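# Bend a rod into an arch seated in two sockets

## Task

Shape the rod into an arch that stands upright, with each of its two ends seated in a different socket on the board.

## Robot and tools

Robot: two arms, left_arm and right_arm, each with a two-finger parallel gripper and a wrist camera. In the scene frame the origin sits at table-top height midway between the nominal bases; +x points out over the table, +z points up, and left_arm is on the +y side. The arm names do not match image sides. Calibrated bases: left_arm at (+0.002, +0.358, 0) m, right_arm at (-0.043, -0.293, 0) m, both turned almost exactly with the scene axes. Fixed cameras (cam_head_left, cam_head_right, cam_low) and the table are described in the scene frame. Each arm's hand poses, velocities, targets and wrist camera poses are in that arm's own base frame. A gripper's fingers point along its own +z and open and close along its y. end_effector_position is the point between the pads, roughly 1 cm behind the tips.

Motion numbers. Every command row holds 14 numbers, each in [-1, 1]: dx, dy, dz, rx, ry, rz, opening for left_arm, then the same seven for right_arm. Always send all 14 even if one arm stays still. dx..rz are offsets, not poses: they are measured from that arm's Hand target as it stood when the action or move began, along the arm's own base axes, and rotation is about the Hand target position. rx, ry, rz form one rotation vector. Scale: 1.0 equals 0.6 m or 180 degrees. A translation longer than 1.0 gets shortened along its direction. Opening is absolute, not an offset: +1 is fully open (0.094 m), -1 is closed. A 0 in the opening slot is a real command, so resend the current opening to keep a gripper unchanged.

execute_actions(actions, cameras): actions is a list of actions; each action is a table of up to 15 rows, one per 1/30 s step, and a short table repeats its final row until 15 steps pass. All rows of one action count from the same start pose, not from the previous row, while each new action starts from the updated Hand target, so repeating an offset keeps moving. Sending all zeros re-requests the current Hand target. cameras: list of names, ["all"], or []; default gives images only when actions is empty. An unknown camera name invalidates the call.

move(target, speed, blend, opening_speed, grip_force, blocking, cameras): straight-line paths toward one row or a list of up to 15 rows; every row in a list is still an offset from the starting Hand targets. speed is m/s, 0.002 to 2.9, default 0.25 (rotation up to twice that in rad/s); one value or one per target. blend, in m, rounds corners in a list; 0 stops at each. opening_speed is the rate of the finger command on the -1..+1 scale per second, at least 0.2; use it to close gently. grip_force is newtons per pad, 10 to 50, one value or one per arm; it persists, and lower values close slowly. blocking=false returns early while the move keeps running. A move lasts at most 10 s of path. Paths ignore obstacles and the other arm; faster moves lag, stray and hit harder, and a target set well beyond a contact presses harder. Avoid paths passing close to an arm's own base; go around it.

wait(seconds 0 to 10) lets the scene run; stop brakes a running move. zoom_image(camera, region [x0, y0, x1, y1] in image pixels, at most 504 by 504) enlarges part of that camera's newest image. Images are 896x504. read_manual gives licence text only. finished_scene(scene = current scene number) ends the scene and cannot be undone; the goal must hold with the robot released.

Results: end_effector_position (m) and end_effector_quat_wxyz per arm in its base frame; Hand target, the last commanded pose after clipping, which the next offsets start from; Tool commands; grip_measured, the measured finger opening on the command scale (reads a little wide when empty, somewhat narrow when squeezing a hard part); Joint positions (last value is the opening in metres); Joint velocities, which may read within noise; joint torques, including arm weight, noisy, with joints 1 to 3 wrapping at ±28 N m. Action calls also list some intermediate positions. A move adds a move: line with its ending (done, off_target, moving, held, fault) and any limits (paced means the sent pose was clipped, held means steps were withheld). done means within 10 mm and 2 degrees; neither done nor off_target says anything about contact.

Behaviour to expect: commanded orientation is clipped to 40 degrees from the measured one each step. Friction and gravity can leave the gripper short, low or tilted, especially far out; small moves may not happen or go sideways. Check position and tilt after each move and correct with an offset. A blocked arm keeps pushing until commanded back past its gripper. Reported positions can be off by a few centimetres.

Avoid: letting the rod drop, fall far or leave the table; releasing it while it moves; hitting fixed or heavy things hard; arms or grippers touching each other, or one gripper closing on the other's fingers; strain on a wrist camera cable; any arm stop. Long stretched holds, heavy loads or pushing at unreachable poses heat motors: MOTOR HOT appears near 75 °C, OVER-TEMPERATURE FAULT at 90 °C folds that arm away for good, and at 100 °C it goes limp. Objects may occasionally get a small push from outside.

Each tool is called after "Request:" as name([rows], argument=value, ...), one row to a line, values as JSON.

## Session

Request:
execute_actions(actions=[])

Scene clock: 0.00 s.
left_arm: end_effector_position=(+0.3964, -0.0146, +0.1164) grip_measured=+1.000 end_effector_quat_wxyz=(+0.636, +0.021, +0.770, +0.046) | right_arm: end_effector_position=(+0.3646, -0.0173, +0.0960) grip_measured=+1.000 end_effector_quat_wxyz=(+0.626, +0.032, +0.779, -0.035)
Joint positions: left_arm=[-0.098 1.575 0.319 1.065 -0.141 0.072 0.094] | right_arm=[-0.005 1.555 0.184 1.154 0.089 0.005 0.094]
Joint velocities: within noise
Joint torques (N m): no reading
Heat: left arm: 31 °C; right arm: 31 °C.
Hand target: left_arm +0.3986, -0.0147, +0.1227; +0.642, +0.020, +0.765, +0.046 | right_arm +0.3664, -0.0172, +0.0997; +0.630, +0.032, +0.775, -0.034
Tool commands: left_gripper/opening=+1.0 right_gripper/opening=+1.0

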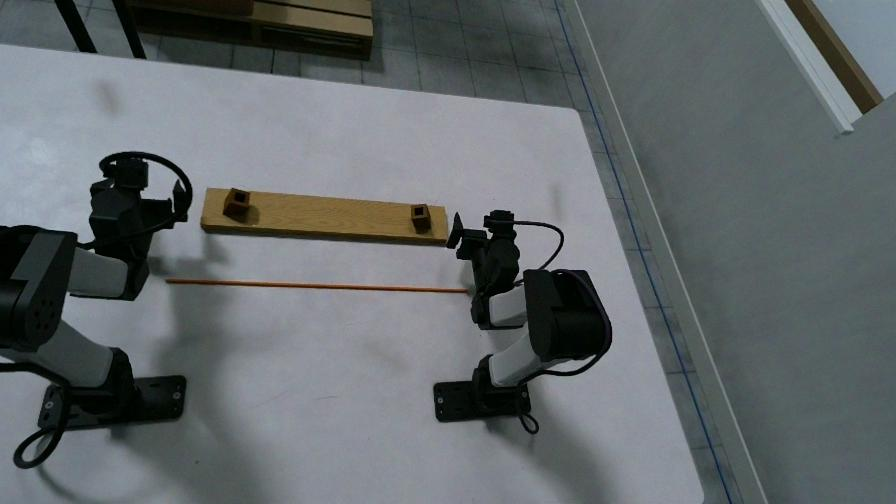

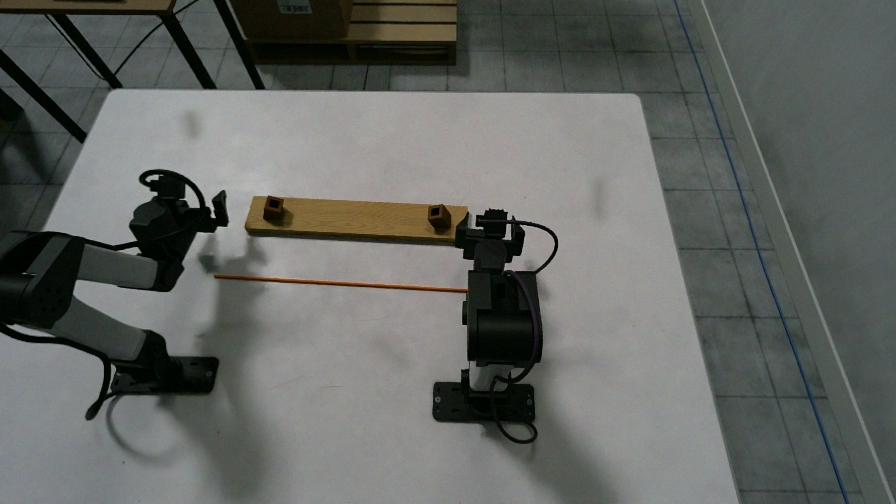

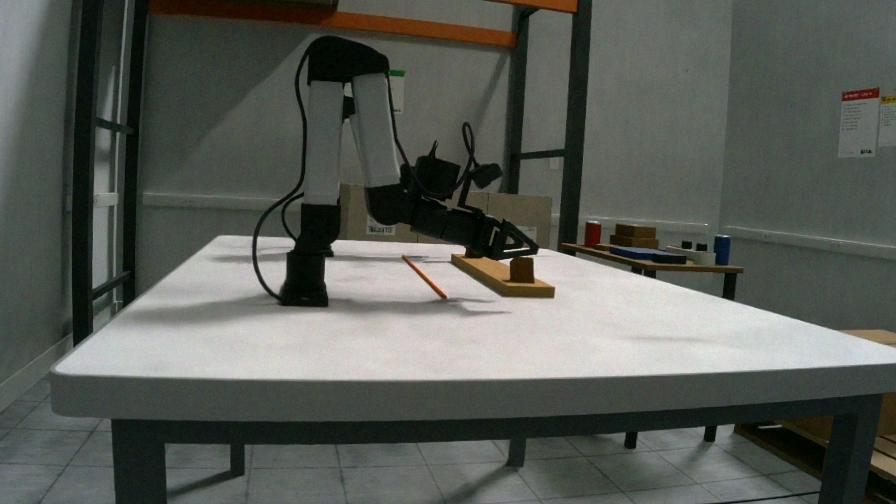

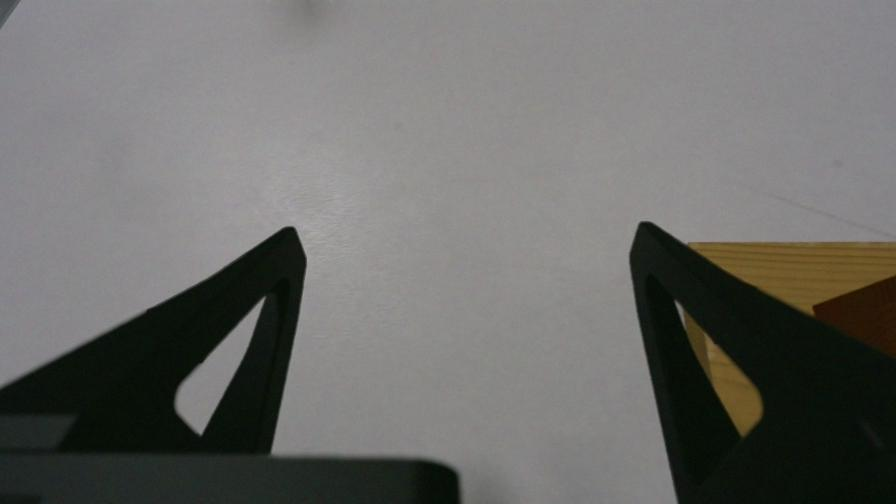

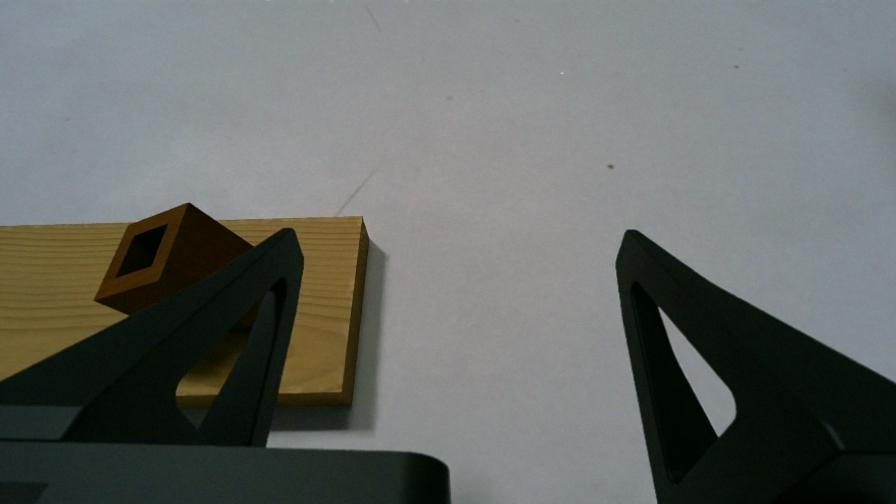

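Request:
zoom_image(camera="cam_head_left", region=[150, 170, 500, 310])

Request:
zoom_image(camera="cam_low", region=[390, 230, 570, 310])

Request:
zoom_image(camera="cam_right_wrist", region=[60, 180, 300, 340])

Request:
zoom_image(camera="cam_head_right", region=[200, 180, 500, 310])

Scaled by 1.440 from the camera's 896x504 image, which has a finer 1280x720 frame.

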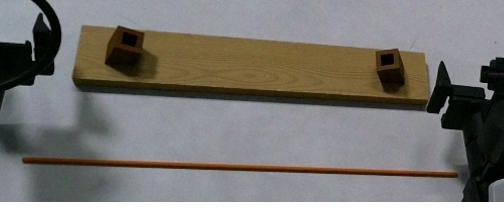

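Scaled by 2.800 from the camera's 896x504 image, which has a finer 1280x720 frame.

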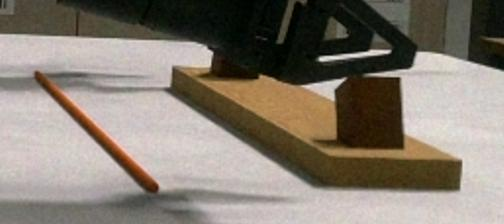

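Scaled by 2.100 from the camera's 896x504 image, which has a finer 1280x720 frame.

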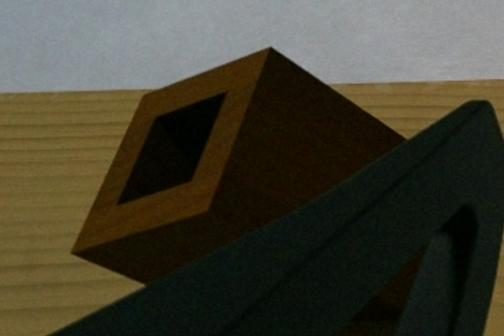

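Scaled by 1.680 from the camera's 896x504 image, which has a finer 1280x720 frame.

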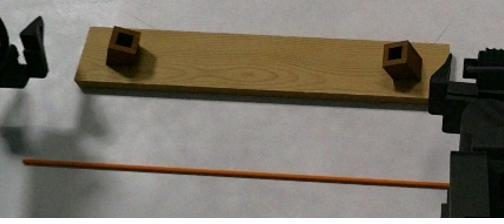

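Request:
move(target=[-0.269,-0.119,0.096,0.3168,0.3658,-0.3961,1,-0.194,0.149,0.134,-0.3208,0.3574,0.4344,1], cameras=["all"])

Scene clock: 39.80 s.
left_arm: end_effector_position=(+0.2400, -0.0872, +0.1765) grip_measured=+1.000 end_effector_quat_wxyz=(+0.012, +0.699, +0.715, +0.000) | right_arm: end_effector_position=(+0.2465, +0.0731, +0.1769) grip_measured=+1.000 end_effector_quat_wxyz=(-0.004, +0.702, -0.712, -0.006)
Joint positions: left_arm=[-0.341 1.504 1.453 -1.499 0.011 1.207 0.094] | right_arm=[0.278 1.529 1.479 -1.519 -0.016 -1.28 0.094]
Joint torques (N m): left_arm=[-0.66 -5.65 8.44 0.08 0.03 0.21] | right_arm=[-0.01 -3.21 6.99 0.14 0.03 -0.08]
Heat: left arm: 36 °C; right arm: 35 °C.
Hand target: left_arm +0.2371, -0.0861, +0.1803; +0.000, +0.707, +0.707, -0.001 | right_arm +0.2499, +0.0722, +0.1802; +0.000, +0.707, -0.707, +0.000
Off the commanded pose: left_arm 0.005 m, 2 deg | right_arm 0.005 m, 1 deg.
move: done
camera_calibration:
cam_left_wrist: T_world_to_cam=[[-0.998475, 0.0357264, -0.0420793, 0.253631], [-0.00349667, 0.719839, 0.694132, -0.0549774], [0.0550892, 0.693221, -0.718617, 0.305071], [0, 0, 0, 1]] pos_world=[0.236246, -0.180968, 0.268064]
cam_right_wrist: T_world_to_cam=[[0.999045, -0.0210418, -0.0383041, -0.236766], [0.0113972, -0.720692, 0.693162, -0.0704832], [-0.0421908, -0.692936, -0.719763, 0.317265], [0, 0, 0, 1]] pos_world=[0.250728, 0.164066, 0.268143]

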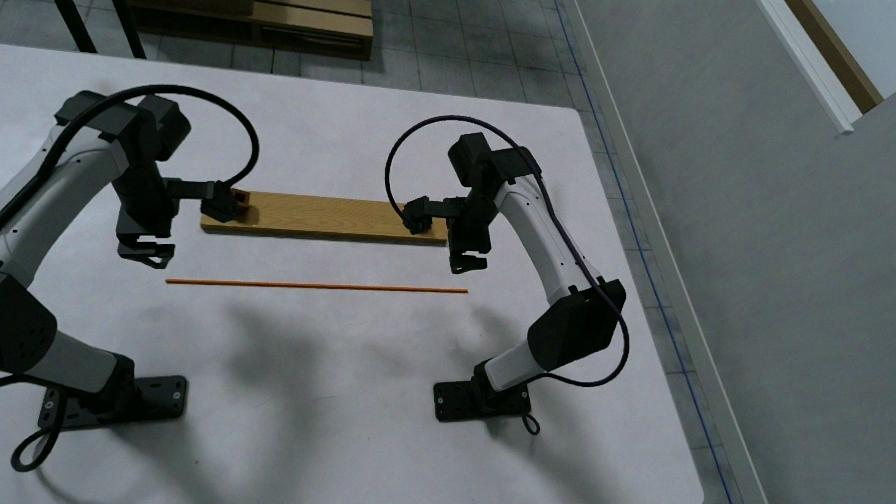

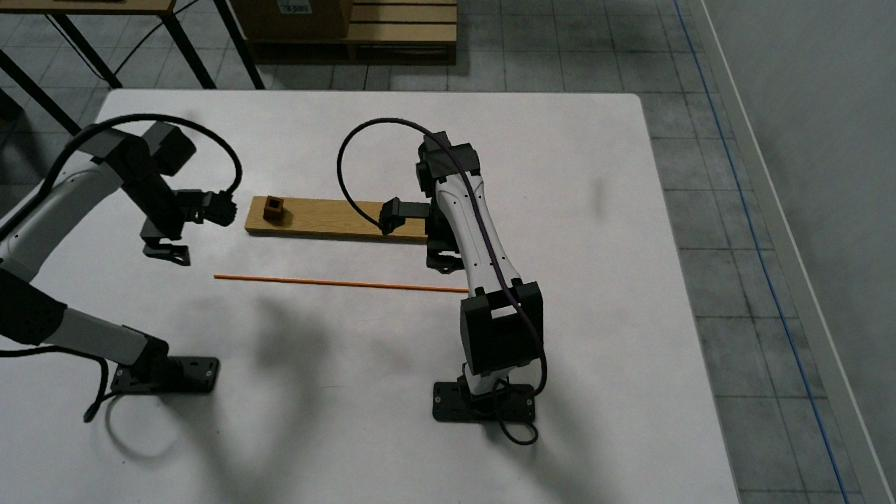

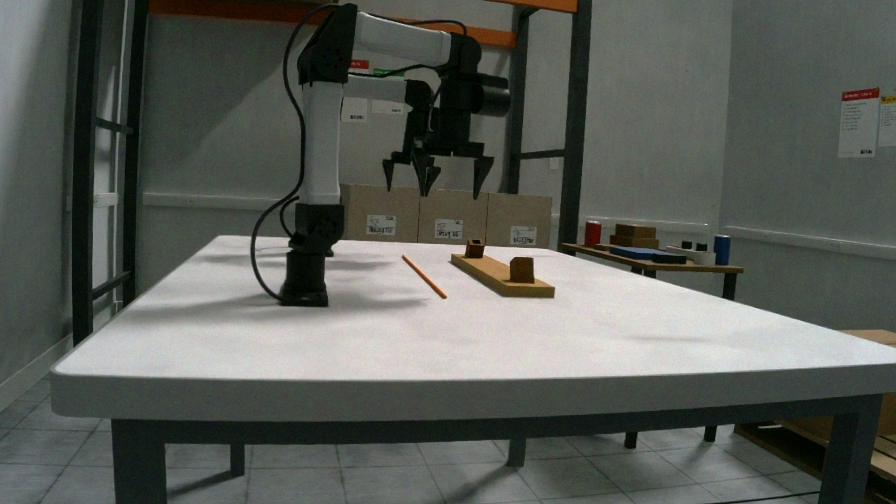

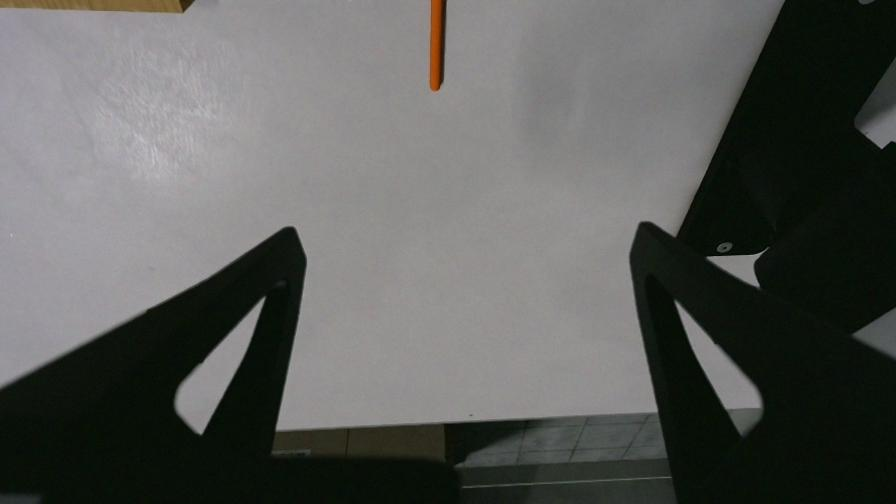

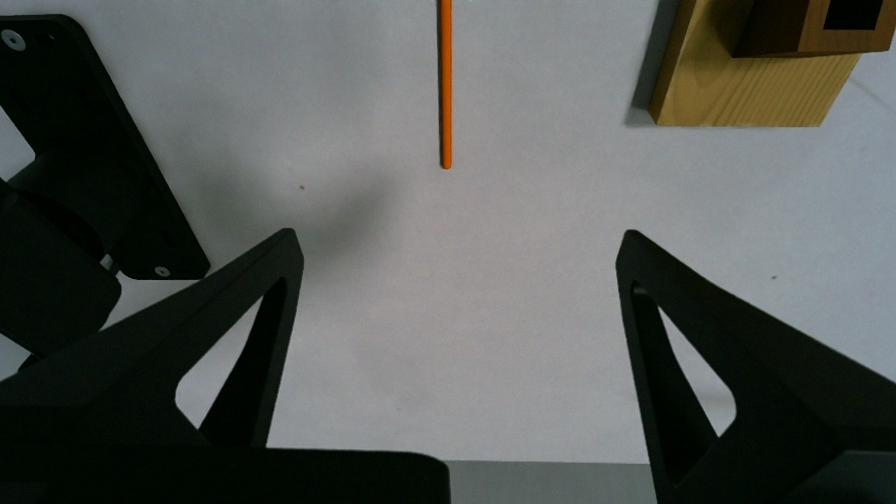

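Request:
move(target=[0.0258,-0.0447,-0.1603,0,0,-0.025,1,-0.0158,-0.045,-0.167,0,0,-0.0094,1], cameras=["cam_left_wrist","cam_right_wrist"])

Scene clock: 48.10 s.
left_arm: end_effector_position=(+0.2542, -0.1134, +0.0868) grip_measured=+1.000 end_effector_quat_wxyz=(+0.006, +0.727, +0.687, -0.003) | right_arm: end_effector_position=(+0.2396, +0.0479, +0.0777) grip_measured=+1.000 end_effector_quat_wxyz=(+0.008, +0.695, -0.719, -0.010)
Joint positions: left_arm=[-0.414 1.599 1.189 -1.152 0.009 1.213 0.094] | right_arm=[0.191 1.508 1.063 -1.15 -0.009 -1.346 0.094]
Joint torques (N m): left_arm=[-0.62 -7.47 5.85 0.47 0.04 0.21] | right_arm=[-0.72 -6.08 3.96 0.32 -0.03 -0.09]
Heat: left arm: 35 °C; right arm: 33 °C.
Hand target: left_arm +0.2526, -0.1129, +0.0841; +0.000, +0.734, +0.679, -0.001 | right_arm +0.2405, +0.0451, +0.0799; +0.000, +0.697, -0.717, +0.000
Off the commanded pose: left_arm 0.003 m, 1 deg | right_arm 0.004 m, 2 deg.
move: done
camera_calibration:
cam_left_wrist: T_world_to_cam=[[-0.992969, 0.114232, -0.0310551, 0.271427], [0.0602419, 0.713444, 0.698117, 0.00894799], [0.101904, 0.691338, -0.715309, 0.245597], [0, 0, 0, 1]] pos_world=[0.243953, -0.20718, 0.177861]
cam_right_wrist: T_world_to_cam=[[0.997236, -0.0423955, -0.0610087, -0.230915], [0.0125754, -0.713015, 0.701036, -0.0210074], [-0.0732209, -0.699866, -0.710511, 0.23525], [0, 0, 0, 1]] pos_world=[0.247766, 0.139875, 0.167787]
Images, in order (width x height): cam_left_wrist 896x504, cam_right_wrist 896x504.

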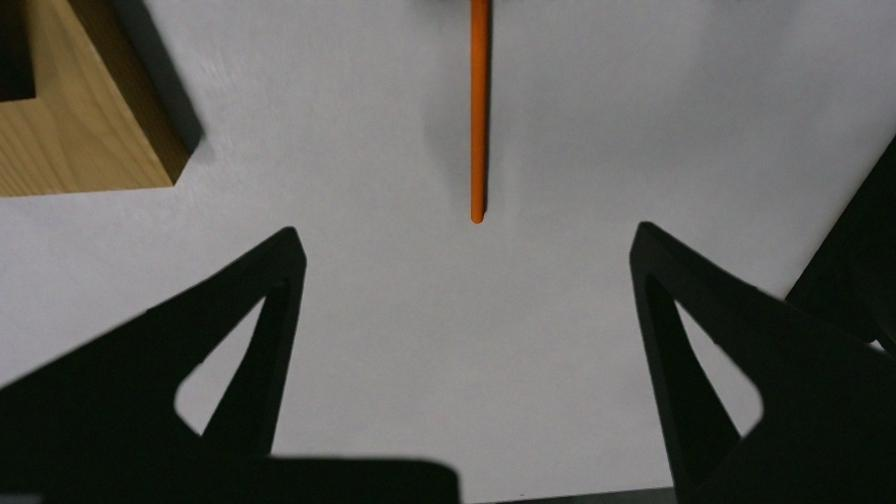

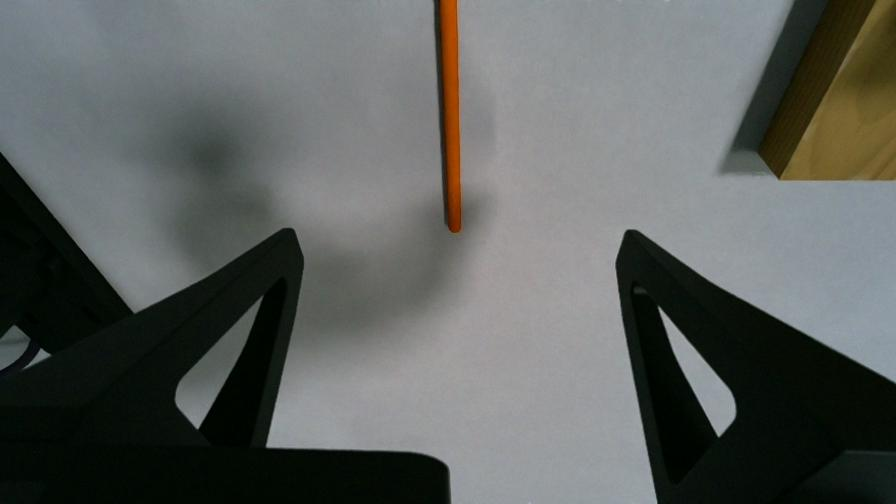

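Request:
move(target=[-0.0093,-0.005,-0.1117,0,0,-0.011,1,-0.007,0.003,-0.0962,0,0,0.004,1], cameras=["cam_left_wrist","cam_right_wrist","cam_low"], speed=0.15)

Scene clock: 53.30 s.
left_arm: end_effector_position=(+0.2496, -0.1163, +0.0205) grip_measured=+1.000 end_effector_quat_wxyz=(+0.007, +0.738, +0.675, -0.001) | right_arm: end_effector_position=(+0.2366, +0.0474, +0.0269) grip_measured=+1.000 end_effector_quat_wxyz=(-0.006, +0.696, -0.718, -0.002)
Joint positions: left_arm=[-0.431 1.664 0.982 -0.877 0.008 1.229 0.094] | right_arm=[0.191 1.529 0.871 -0.905 -0.009 -1.348 0.094]
Joint torques (N m): left_arm=[-0.73 -7.36 5.38 0.48 0.06 0.23] | right_arm=[0.12 -3.1 4.07 0.44 -0.03 -0.07]
Heat: left arm: 35 °C; right arm: 33 °C.
Hand target: left_arm +0.2471, -0.1160, +0.0172; +0.000, +0.746, +0.666, +0.000 | right_arm +0.2362, +0.0469, +0.0222; +0.000, +0.701, -0.713, +0.000
Off the commanded pose: left_arm 0.004 m, 2 deg | right_arm 0.005 m, 1 deg.
move: done
camera_calibration:
cam_left_wrist: T_world_to_cam=[[-0.988536, 0.147089, -0.034074, 0.268015], [0.0817342, 0.711082, 0.698342, 0.0519411], [0.126948, 0.687551, -0.714953, 0.193995], [0, 0, 0, 1]] pos_world=[0.23607, -0.209738, 0.111557]
cam_right_wrist: T_world_to_cam=[[0.998767, -0.0394308, -0.0301758, -0.23238], [-0.00726411, -0.71724, 0.696788, 0.0192505], [-0.0491182, -0.69571, -0.716642, 0.192802], [0, 0, 0, 1]] pos_world=[0.241703, 0.138779, 0.117744]
Images, in order (width x height): cam_low 896x504, cam_left_wrist 896x504, cam_right_wrist 896x504.

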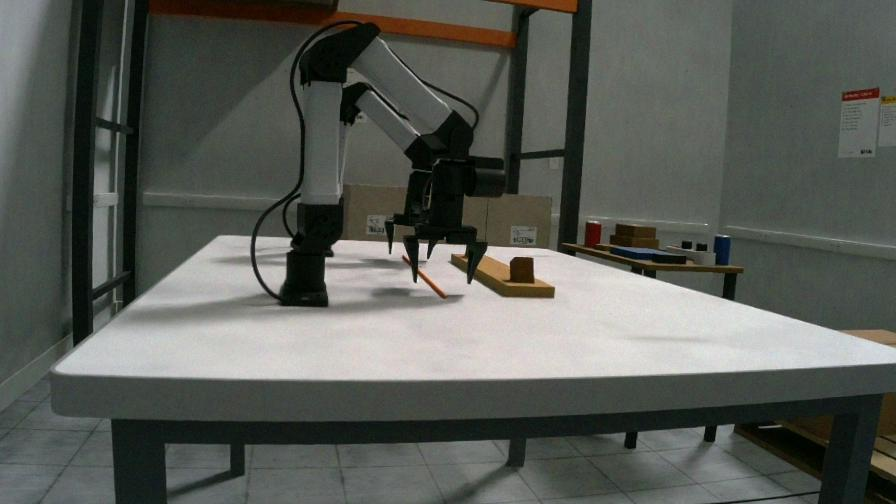

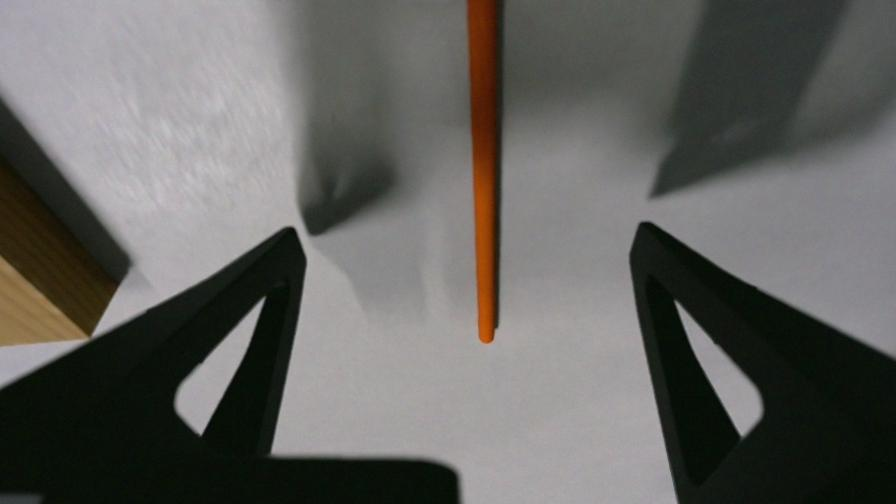

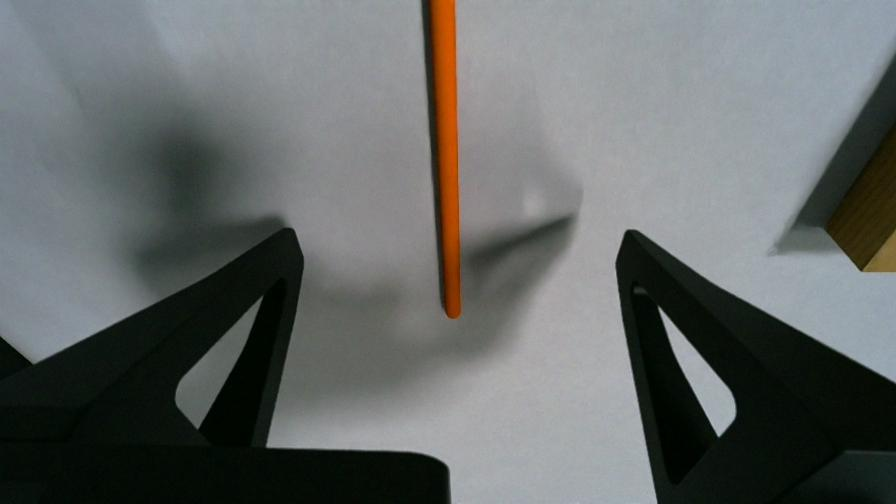

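Request:
move(target=[-0.0108,0,-0.015,0,0,-0.004,1,-0.0058,0.002,-0.0233,0,0,0,1], cameras=["cam_left_wrist","cam_right_wrist","cam_low"], speed=0.1)

Scene clock: 56.67 s.
left_arm: end_effector_position=(+0.2450, -0.1159, +0.0144) grip_measured=+1.000 end_effector_quat_wxyz=(+0.003, +0.742, +0.671, +0.000) | right_arm: end_effector_position=(+0.2337, +0.0486, +0.0131) grip_measured=+1.000 end_effector_quat_wxyz=(-0.006, +0.699, -0.715, -0.002)
Joint positions: left_arm=[-0.441 1.664 0.954 -0.855 0.002 1.23 0.094] | right_arm=[0.199 1.543 0.824 -0.843 -0.009 -1.348 0.094]
Joint torques (N m): left_arm=[-0.75 -7.68 3.84 0.69 0.11 0.23] | right_arm=[0.14 -3.07 3.88 0.37 -0.03 0]
Heat: left arm: 35 °C; right arm: 33 °C.
Hand target: left_arm +0.2406, -0.1160, +0.0081; +0.000, +0.750, +0.662, +0.000 | right_arm +0.2327, +0.0482, +0.0083; +0.000, +0.701, -0.713, +0.000
Off the commanded pose: left_arm 0.008 m, 1 deg | right_arm 0.005 m, 1 deg.
move: done
camera_calibration:
cam_left_wrist: T_world_to_cam=[[-0.986925, 0.158232, -0.0306718, 0.264042], [0.0911015, 0.704625, 0.703708, 0.0531301], [0.132961, 0.691713, -0.709827, 0.188821], [0, 0, 0, 1]] pos_world=[0.230644, -0.209826, 0.104741]
cam_right_wrist: T_world_to_cam=[[0.999068, -0.0318801, -0.0290971, -0.230207], [-0.00260396, -0.717423, 0.696633, 0.0286998], [-0.0430837, -0.695908, -0.716837, 0.182237], [0, 0, 0, 1]] pos_world=[0.237918, 0.140071, 0.103943]
Images, in order (width x height): cam_low 896x504, cam_left_wrist 896x504, cam_right_wrist 896x504.

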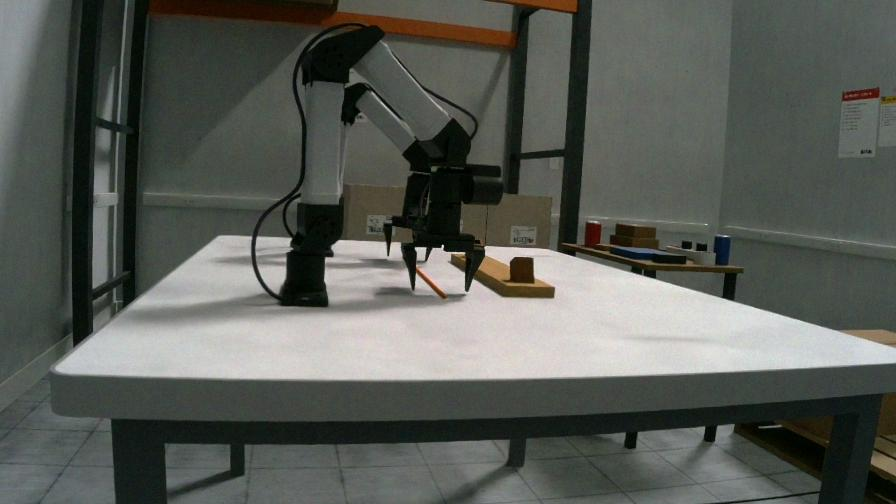

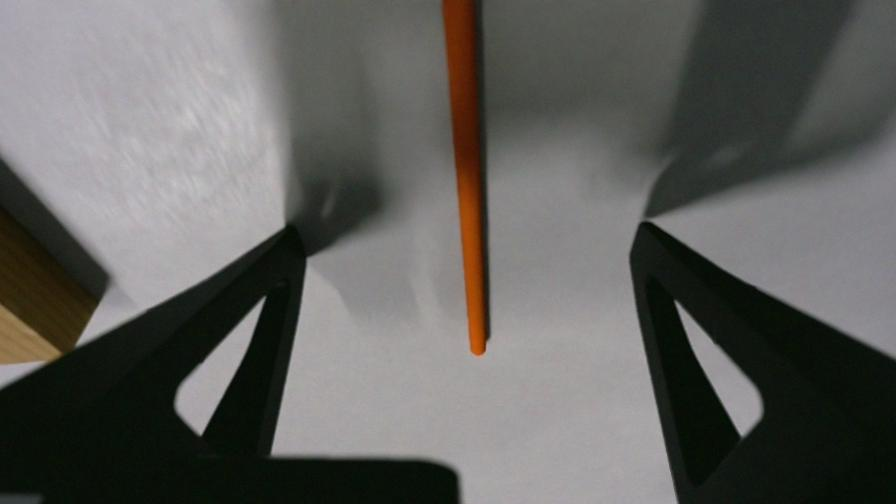

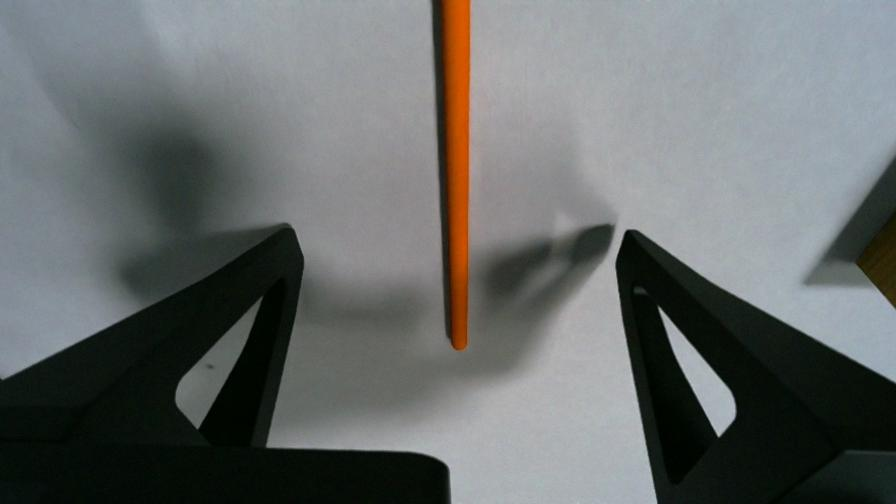

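Request:
move(target=[0,0,0.0,0,0,0,-1,0,0,0,0,0,0,-1], cameras=["cam_left_wrist","cam_right_wrist","cam_low"], speed=0.1, opening_speed=0.6)

Scene clock: 62.77 s.
left_arm: end_effector_position=(+0.2510, -0.1169, +0.0122) grip_measured=-0.921 end_effector_quat_wxyz=(+0.014, +0.742, +0.670, +0.010) | right_arm: end_effector_position=(+0.2340, +0.0487, +0.0131) grip_measured=-0.993 end_effector_quat_wxyz=(-0.007, +0.699, -0.715, -0.001)
Joint positions: left_arm=[-0.441 1.664 0.944 -0.817 -0.008 1.232 0.004] | right_arm=[0.199 1.543 0.824 -0.842 -0.009 -1.348 0]
Joint torques (N m): left_arm=[-0.75 -7.73 4.71 0.31 0.21 0.21] | right_arm=[0.16 -3.07 3.89 0.39 -0.03 0.01]
Heat: left arm: 35 °C; right arm: 32 °C.
Hand target: left_arm +0.2406, -0.1160, +0.0081; +0.000, +0.750, +0.662, +0.000 | right_arm +0.2328, +0.0482, +0.0083; +0.000, +0.701, -0.713, +0.001
Off the commanded pose: left_arm 0.011 m, 2 deg | right_arm 0.005 m, 1 deg.
move: off_target (left_arm)
camera_calibration:
cam_left_wrist: T_world_to_cam=[[-0.985371, 0.159379, -0.0603566, 0.270141], [0.0712328, 0.7069, 0.703718, 0.0600959], [0.154824, 0.689124, -0.707911, 0.18137], [0, 0, 0, 1]] pos_world=[0.233828, -0.210523, 0.102408]
cam_right_wrist: T_world_to_cam=[[0.9991, -0.0318926, -0.0279749, -0.23053], [-0.00340233, -0.717538, 0.696512, 0.0289203], [-0.0422866, -0.695789, -0.717, 0.182056], [0, 0, 0, 1]] pos_world=[0.23812, 0.140072, 0.103942]
Images, in order (width x height): cam_low 896x504, cam_left_wrist 896x504, cam_right_wrist 896x504.

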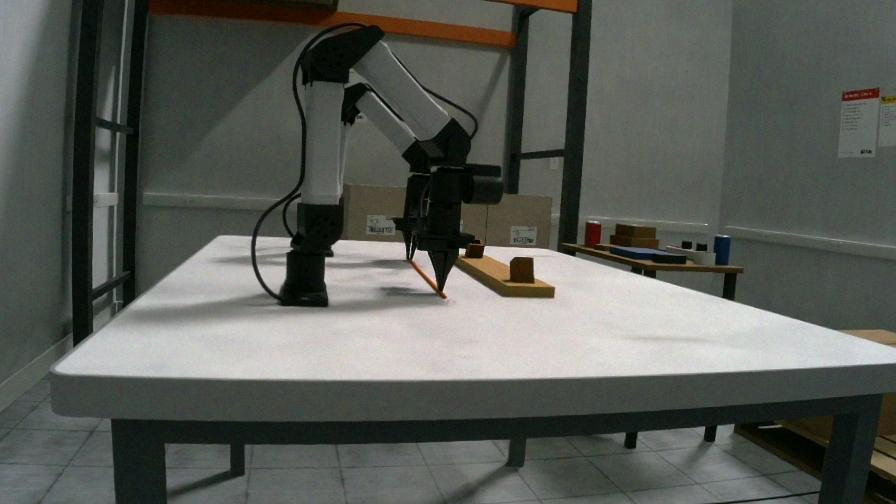

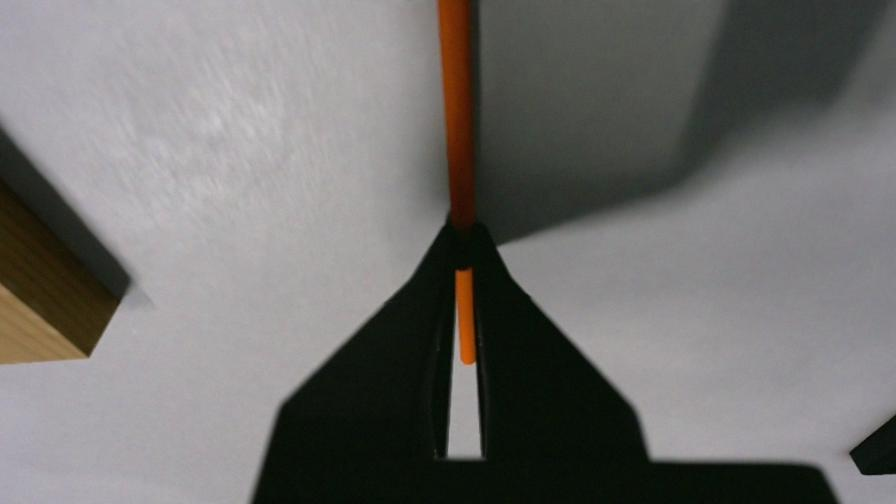

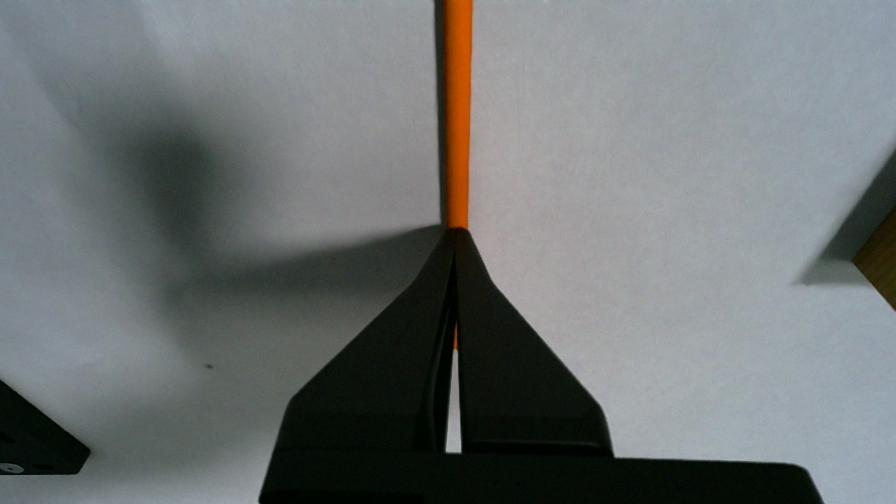

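Request:
move(target=[0,0,0.0,0,0,0,-1,0,0,0,0,0,0,-0.4])

Request:
move(target=[0,0,0.0,0,0,0,-1,-0.002,0,-0.0167,0,0,0,-0.4], cameras=["cam_left_wrist","cam_right_wrist","cam_low"], speed=0.05)

Scene clock: 65.00 s.
left_arm: end_effector_position=(+0.2510, -0.1169, +0.0122) grip_measured=-0.923 end_effector_quat_wxyz=(+0.014, +0.742, +0.670, +0.010) | right_arm: end_effector_position=(+0.2341, +0.0487, +0.0128) grip_measured=-0.403 end_effector_quat_wxyz=(-0.006, +0.699, -0.715, -0.001)
Joint positions: left_arm=[-0.441 1.664 0.944 -0.817 -0.008 1.232 0.004] | right_arm=[0.199 1.545 0.824 -0.841 -0.009 -1.348 0.028]
Joint torques (N m): left_arm=[-0.75 -7.69 4.7 0.32 0.21 0.21] | right_arm=[0.14 -3.18 3.89 0.38 -0.03 0]
Heat: left arm: 35 °C; right arm: 32 °C.
Hand target: left_arm +0.2406, -0.1160, +0.0081; +0.000, +0.750, +0.662, +0.000 | right_arm +0.2327, +0.0482, +0.0082; +0.000, +0.701, -0.713, +0.000
Off the commanded pose: left_arm 0.011 m, 2 deg | right_arm 0.005 m, 1 deg.
move: off_target (left_arm)

Scene clock: 65.70 s.
left_arm: end_effector_position=(+0.2510, -0.1169, +0.0122) grip_measured=-0.923 end_effector_quat_wxyz=(+0.014, +0.742, +0.670, +0.010) | right_arm: end_effector_position=(+0.2323, +0.0484, +0.0077) grip_measured=-0.403 end_effector_quat_wxyz=(-0.005, +0.699, -0.715, -0.002)
Joint positions: left_arm=[-0.441 1.664 0.944 -0.817 -0.008 1.232 0.004] | right_arm=[0.199 1.552 0.808 -0.822 -0.009 -1.348 0.028]
Joint torques (N m): left_arm=[-0.75 -7.76 4.71 0.32 0.2 0.22] | right_arm=[0.23 -2.44 2.85 0.64 -0.02 0.01]
Heat: left arm: 35 °C; right arm: 32 °C.
Hand target: left_arm +0.2406, -0.1160, +0.0081; +0.000, +0.750, +0.662, +0.000 | right_arm +0.2315, +0.0481, -0.0018; +0.000, +0.701, -0.713, +0.000
Off the commanded pose: left_arm 0.011 m, 2 deg | right_arm 0.010 m, 1 deg.
move: off_target (left_arm)
camera_calibration:
cam_left_wrist: T_world_to_cam=[[-0.985371, 0.159379, -0.0603566, 0.270141], [0.0712328, 0.7069, 0.703718, 0.0600959], [0.154824, 0.689124, -0.707911, 0.18137], [0, 0, 0, 1]] pos_world=[0.233828, -0.210523, 0.102408]
cam_right_wrist: T_world_to_cam=[[0.998979, -0.0318355, -0.032047, -0.228966], [-0.000485333, -0.716967, 0.697107, 0.0317696], [-0.0451694, -0.696379, -0.716251, 0.178613], [0, 0, 0, 1]] pos_world=[0.236815, 0.139871, 0.098447]
Images, in order (width x height): cam_low 896x504, cam_left_wrist 896x504, cam_right_wrist 896x504.

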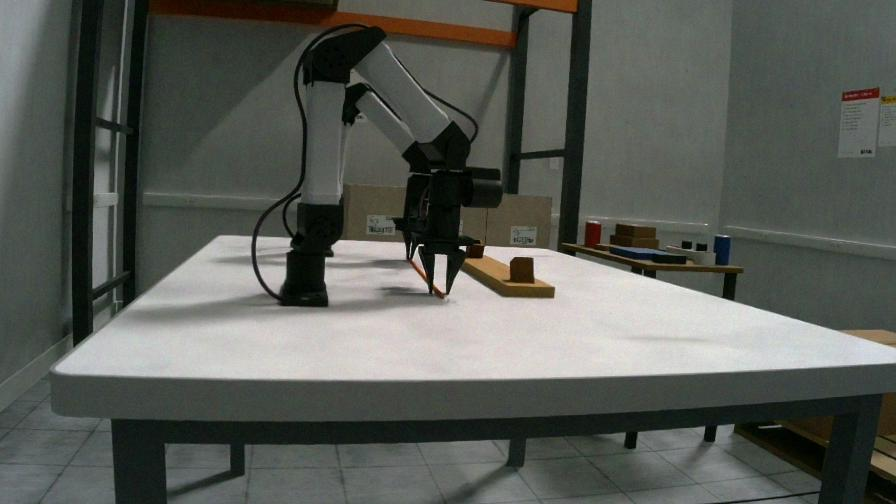

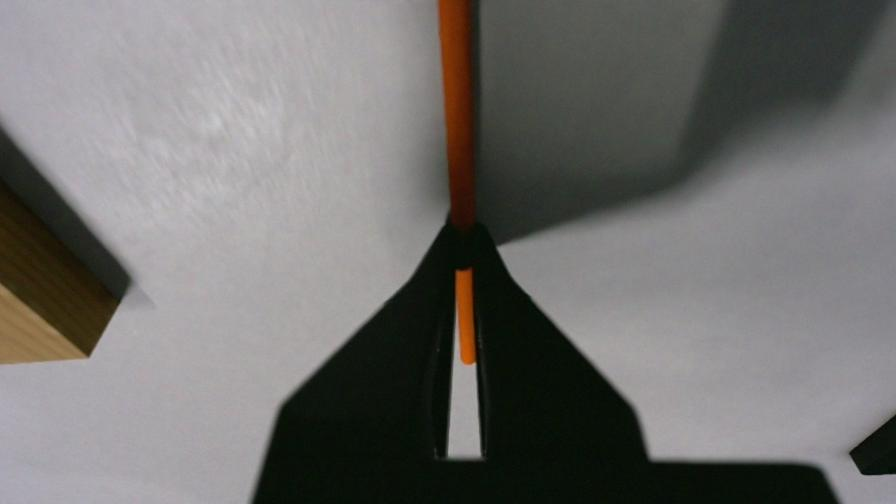

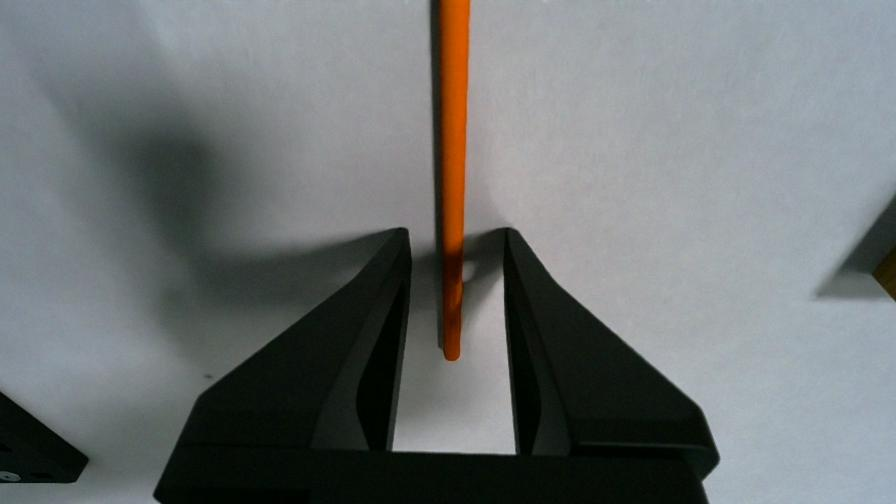

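Request:
move(target=[0,0,0.0,0,0,0,-1,0,0,0.004,0,0,0,-1], cameras=["cam_right_wrist"], speed=0.1, opening_speed=0.6)

Scene clock: 68.27 s.
left_arm: end_effector_position=(+0.2510, -0.1169, +0.0122) grip_measured=-0.923 end_effector_quat_wxyz=(+0.014, +0.742, +0.670, +0.010) | right_arm: end_effector_position=(+0.2312, +0.0482, +0.0075) grip_measured=-0.905 end_effector_quat_wxyz=(-0.003, +0.699, -0.715, -0.003)
Joint positions: left_arm=[-0.441 1.664 0.944 -0.817 -0.008 1.232 0.004] | right_arm=[0.199 1.552 0.807 -0.825 -0.009 -1.348 0.004]
Joint torques (N m): left_arm=[-0.73 -7.72 4.7 0.31 0.21 0.21] | right_arm=[0.23 -2.82 3.36 0.53 -0.03 0.01]
Heat: left arm: 35 °C; right arm: 32 °C.
Hand target: left_arm +0.2406, -0.1160, +0.0081; +0.000, +0.750, +0.662, +0.000 | right_arm +0.2316, +0.0482, +0.0006; +0.000, +0.701, -0.713, +0.000
Off the commanded pose: left_arm 0.011 m, 2 deg | right_arm 0.007 m, 1 deg.
move: off_target (left_arm)
camera_calibration:
cam_right_wrist: T_world_to_cam=[[0.998852, -0.031861, -0.0357691, -0.227876], [0.00212679, -0.716488, 0.697596, 0.0310294], [-0.0478542, -0.696872, -0.715598, 0.17894], [0, 0, 0, 1]] pos_world=[0.236111, 0.13967, 0.098252]
Images, in order (width x height): cam_right_wrist 896x504.

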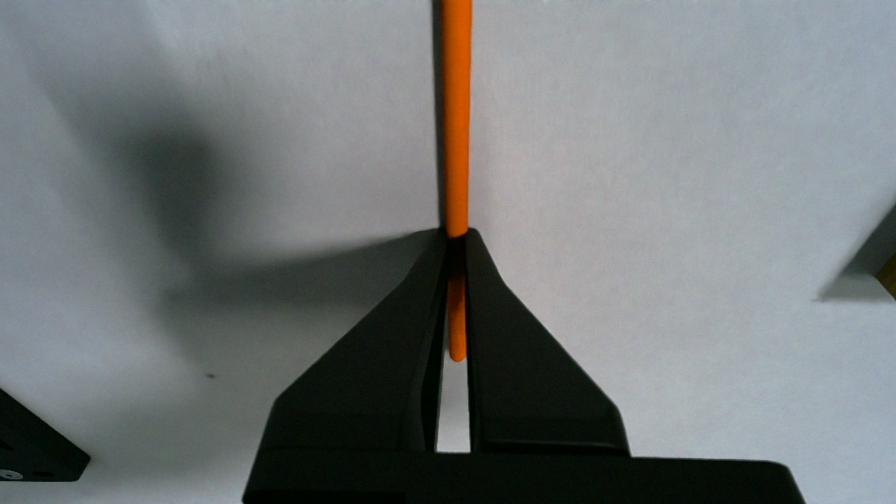

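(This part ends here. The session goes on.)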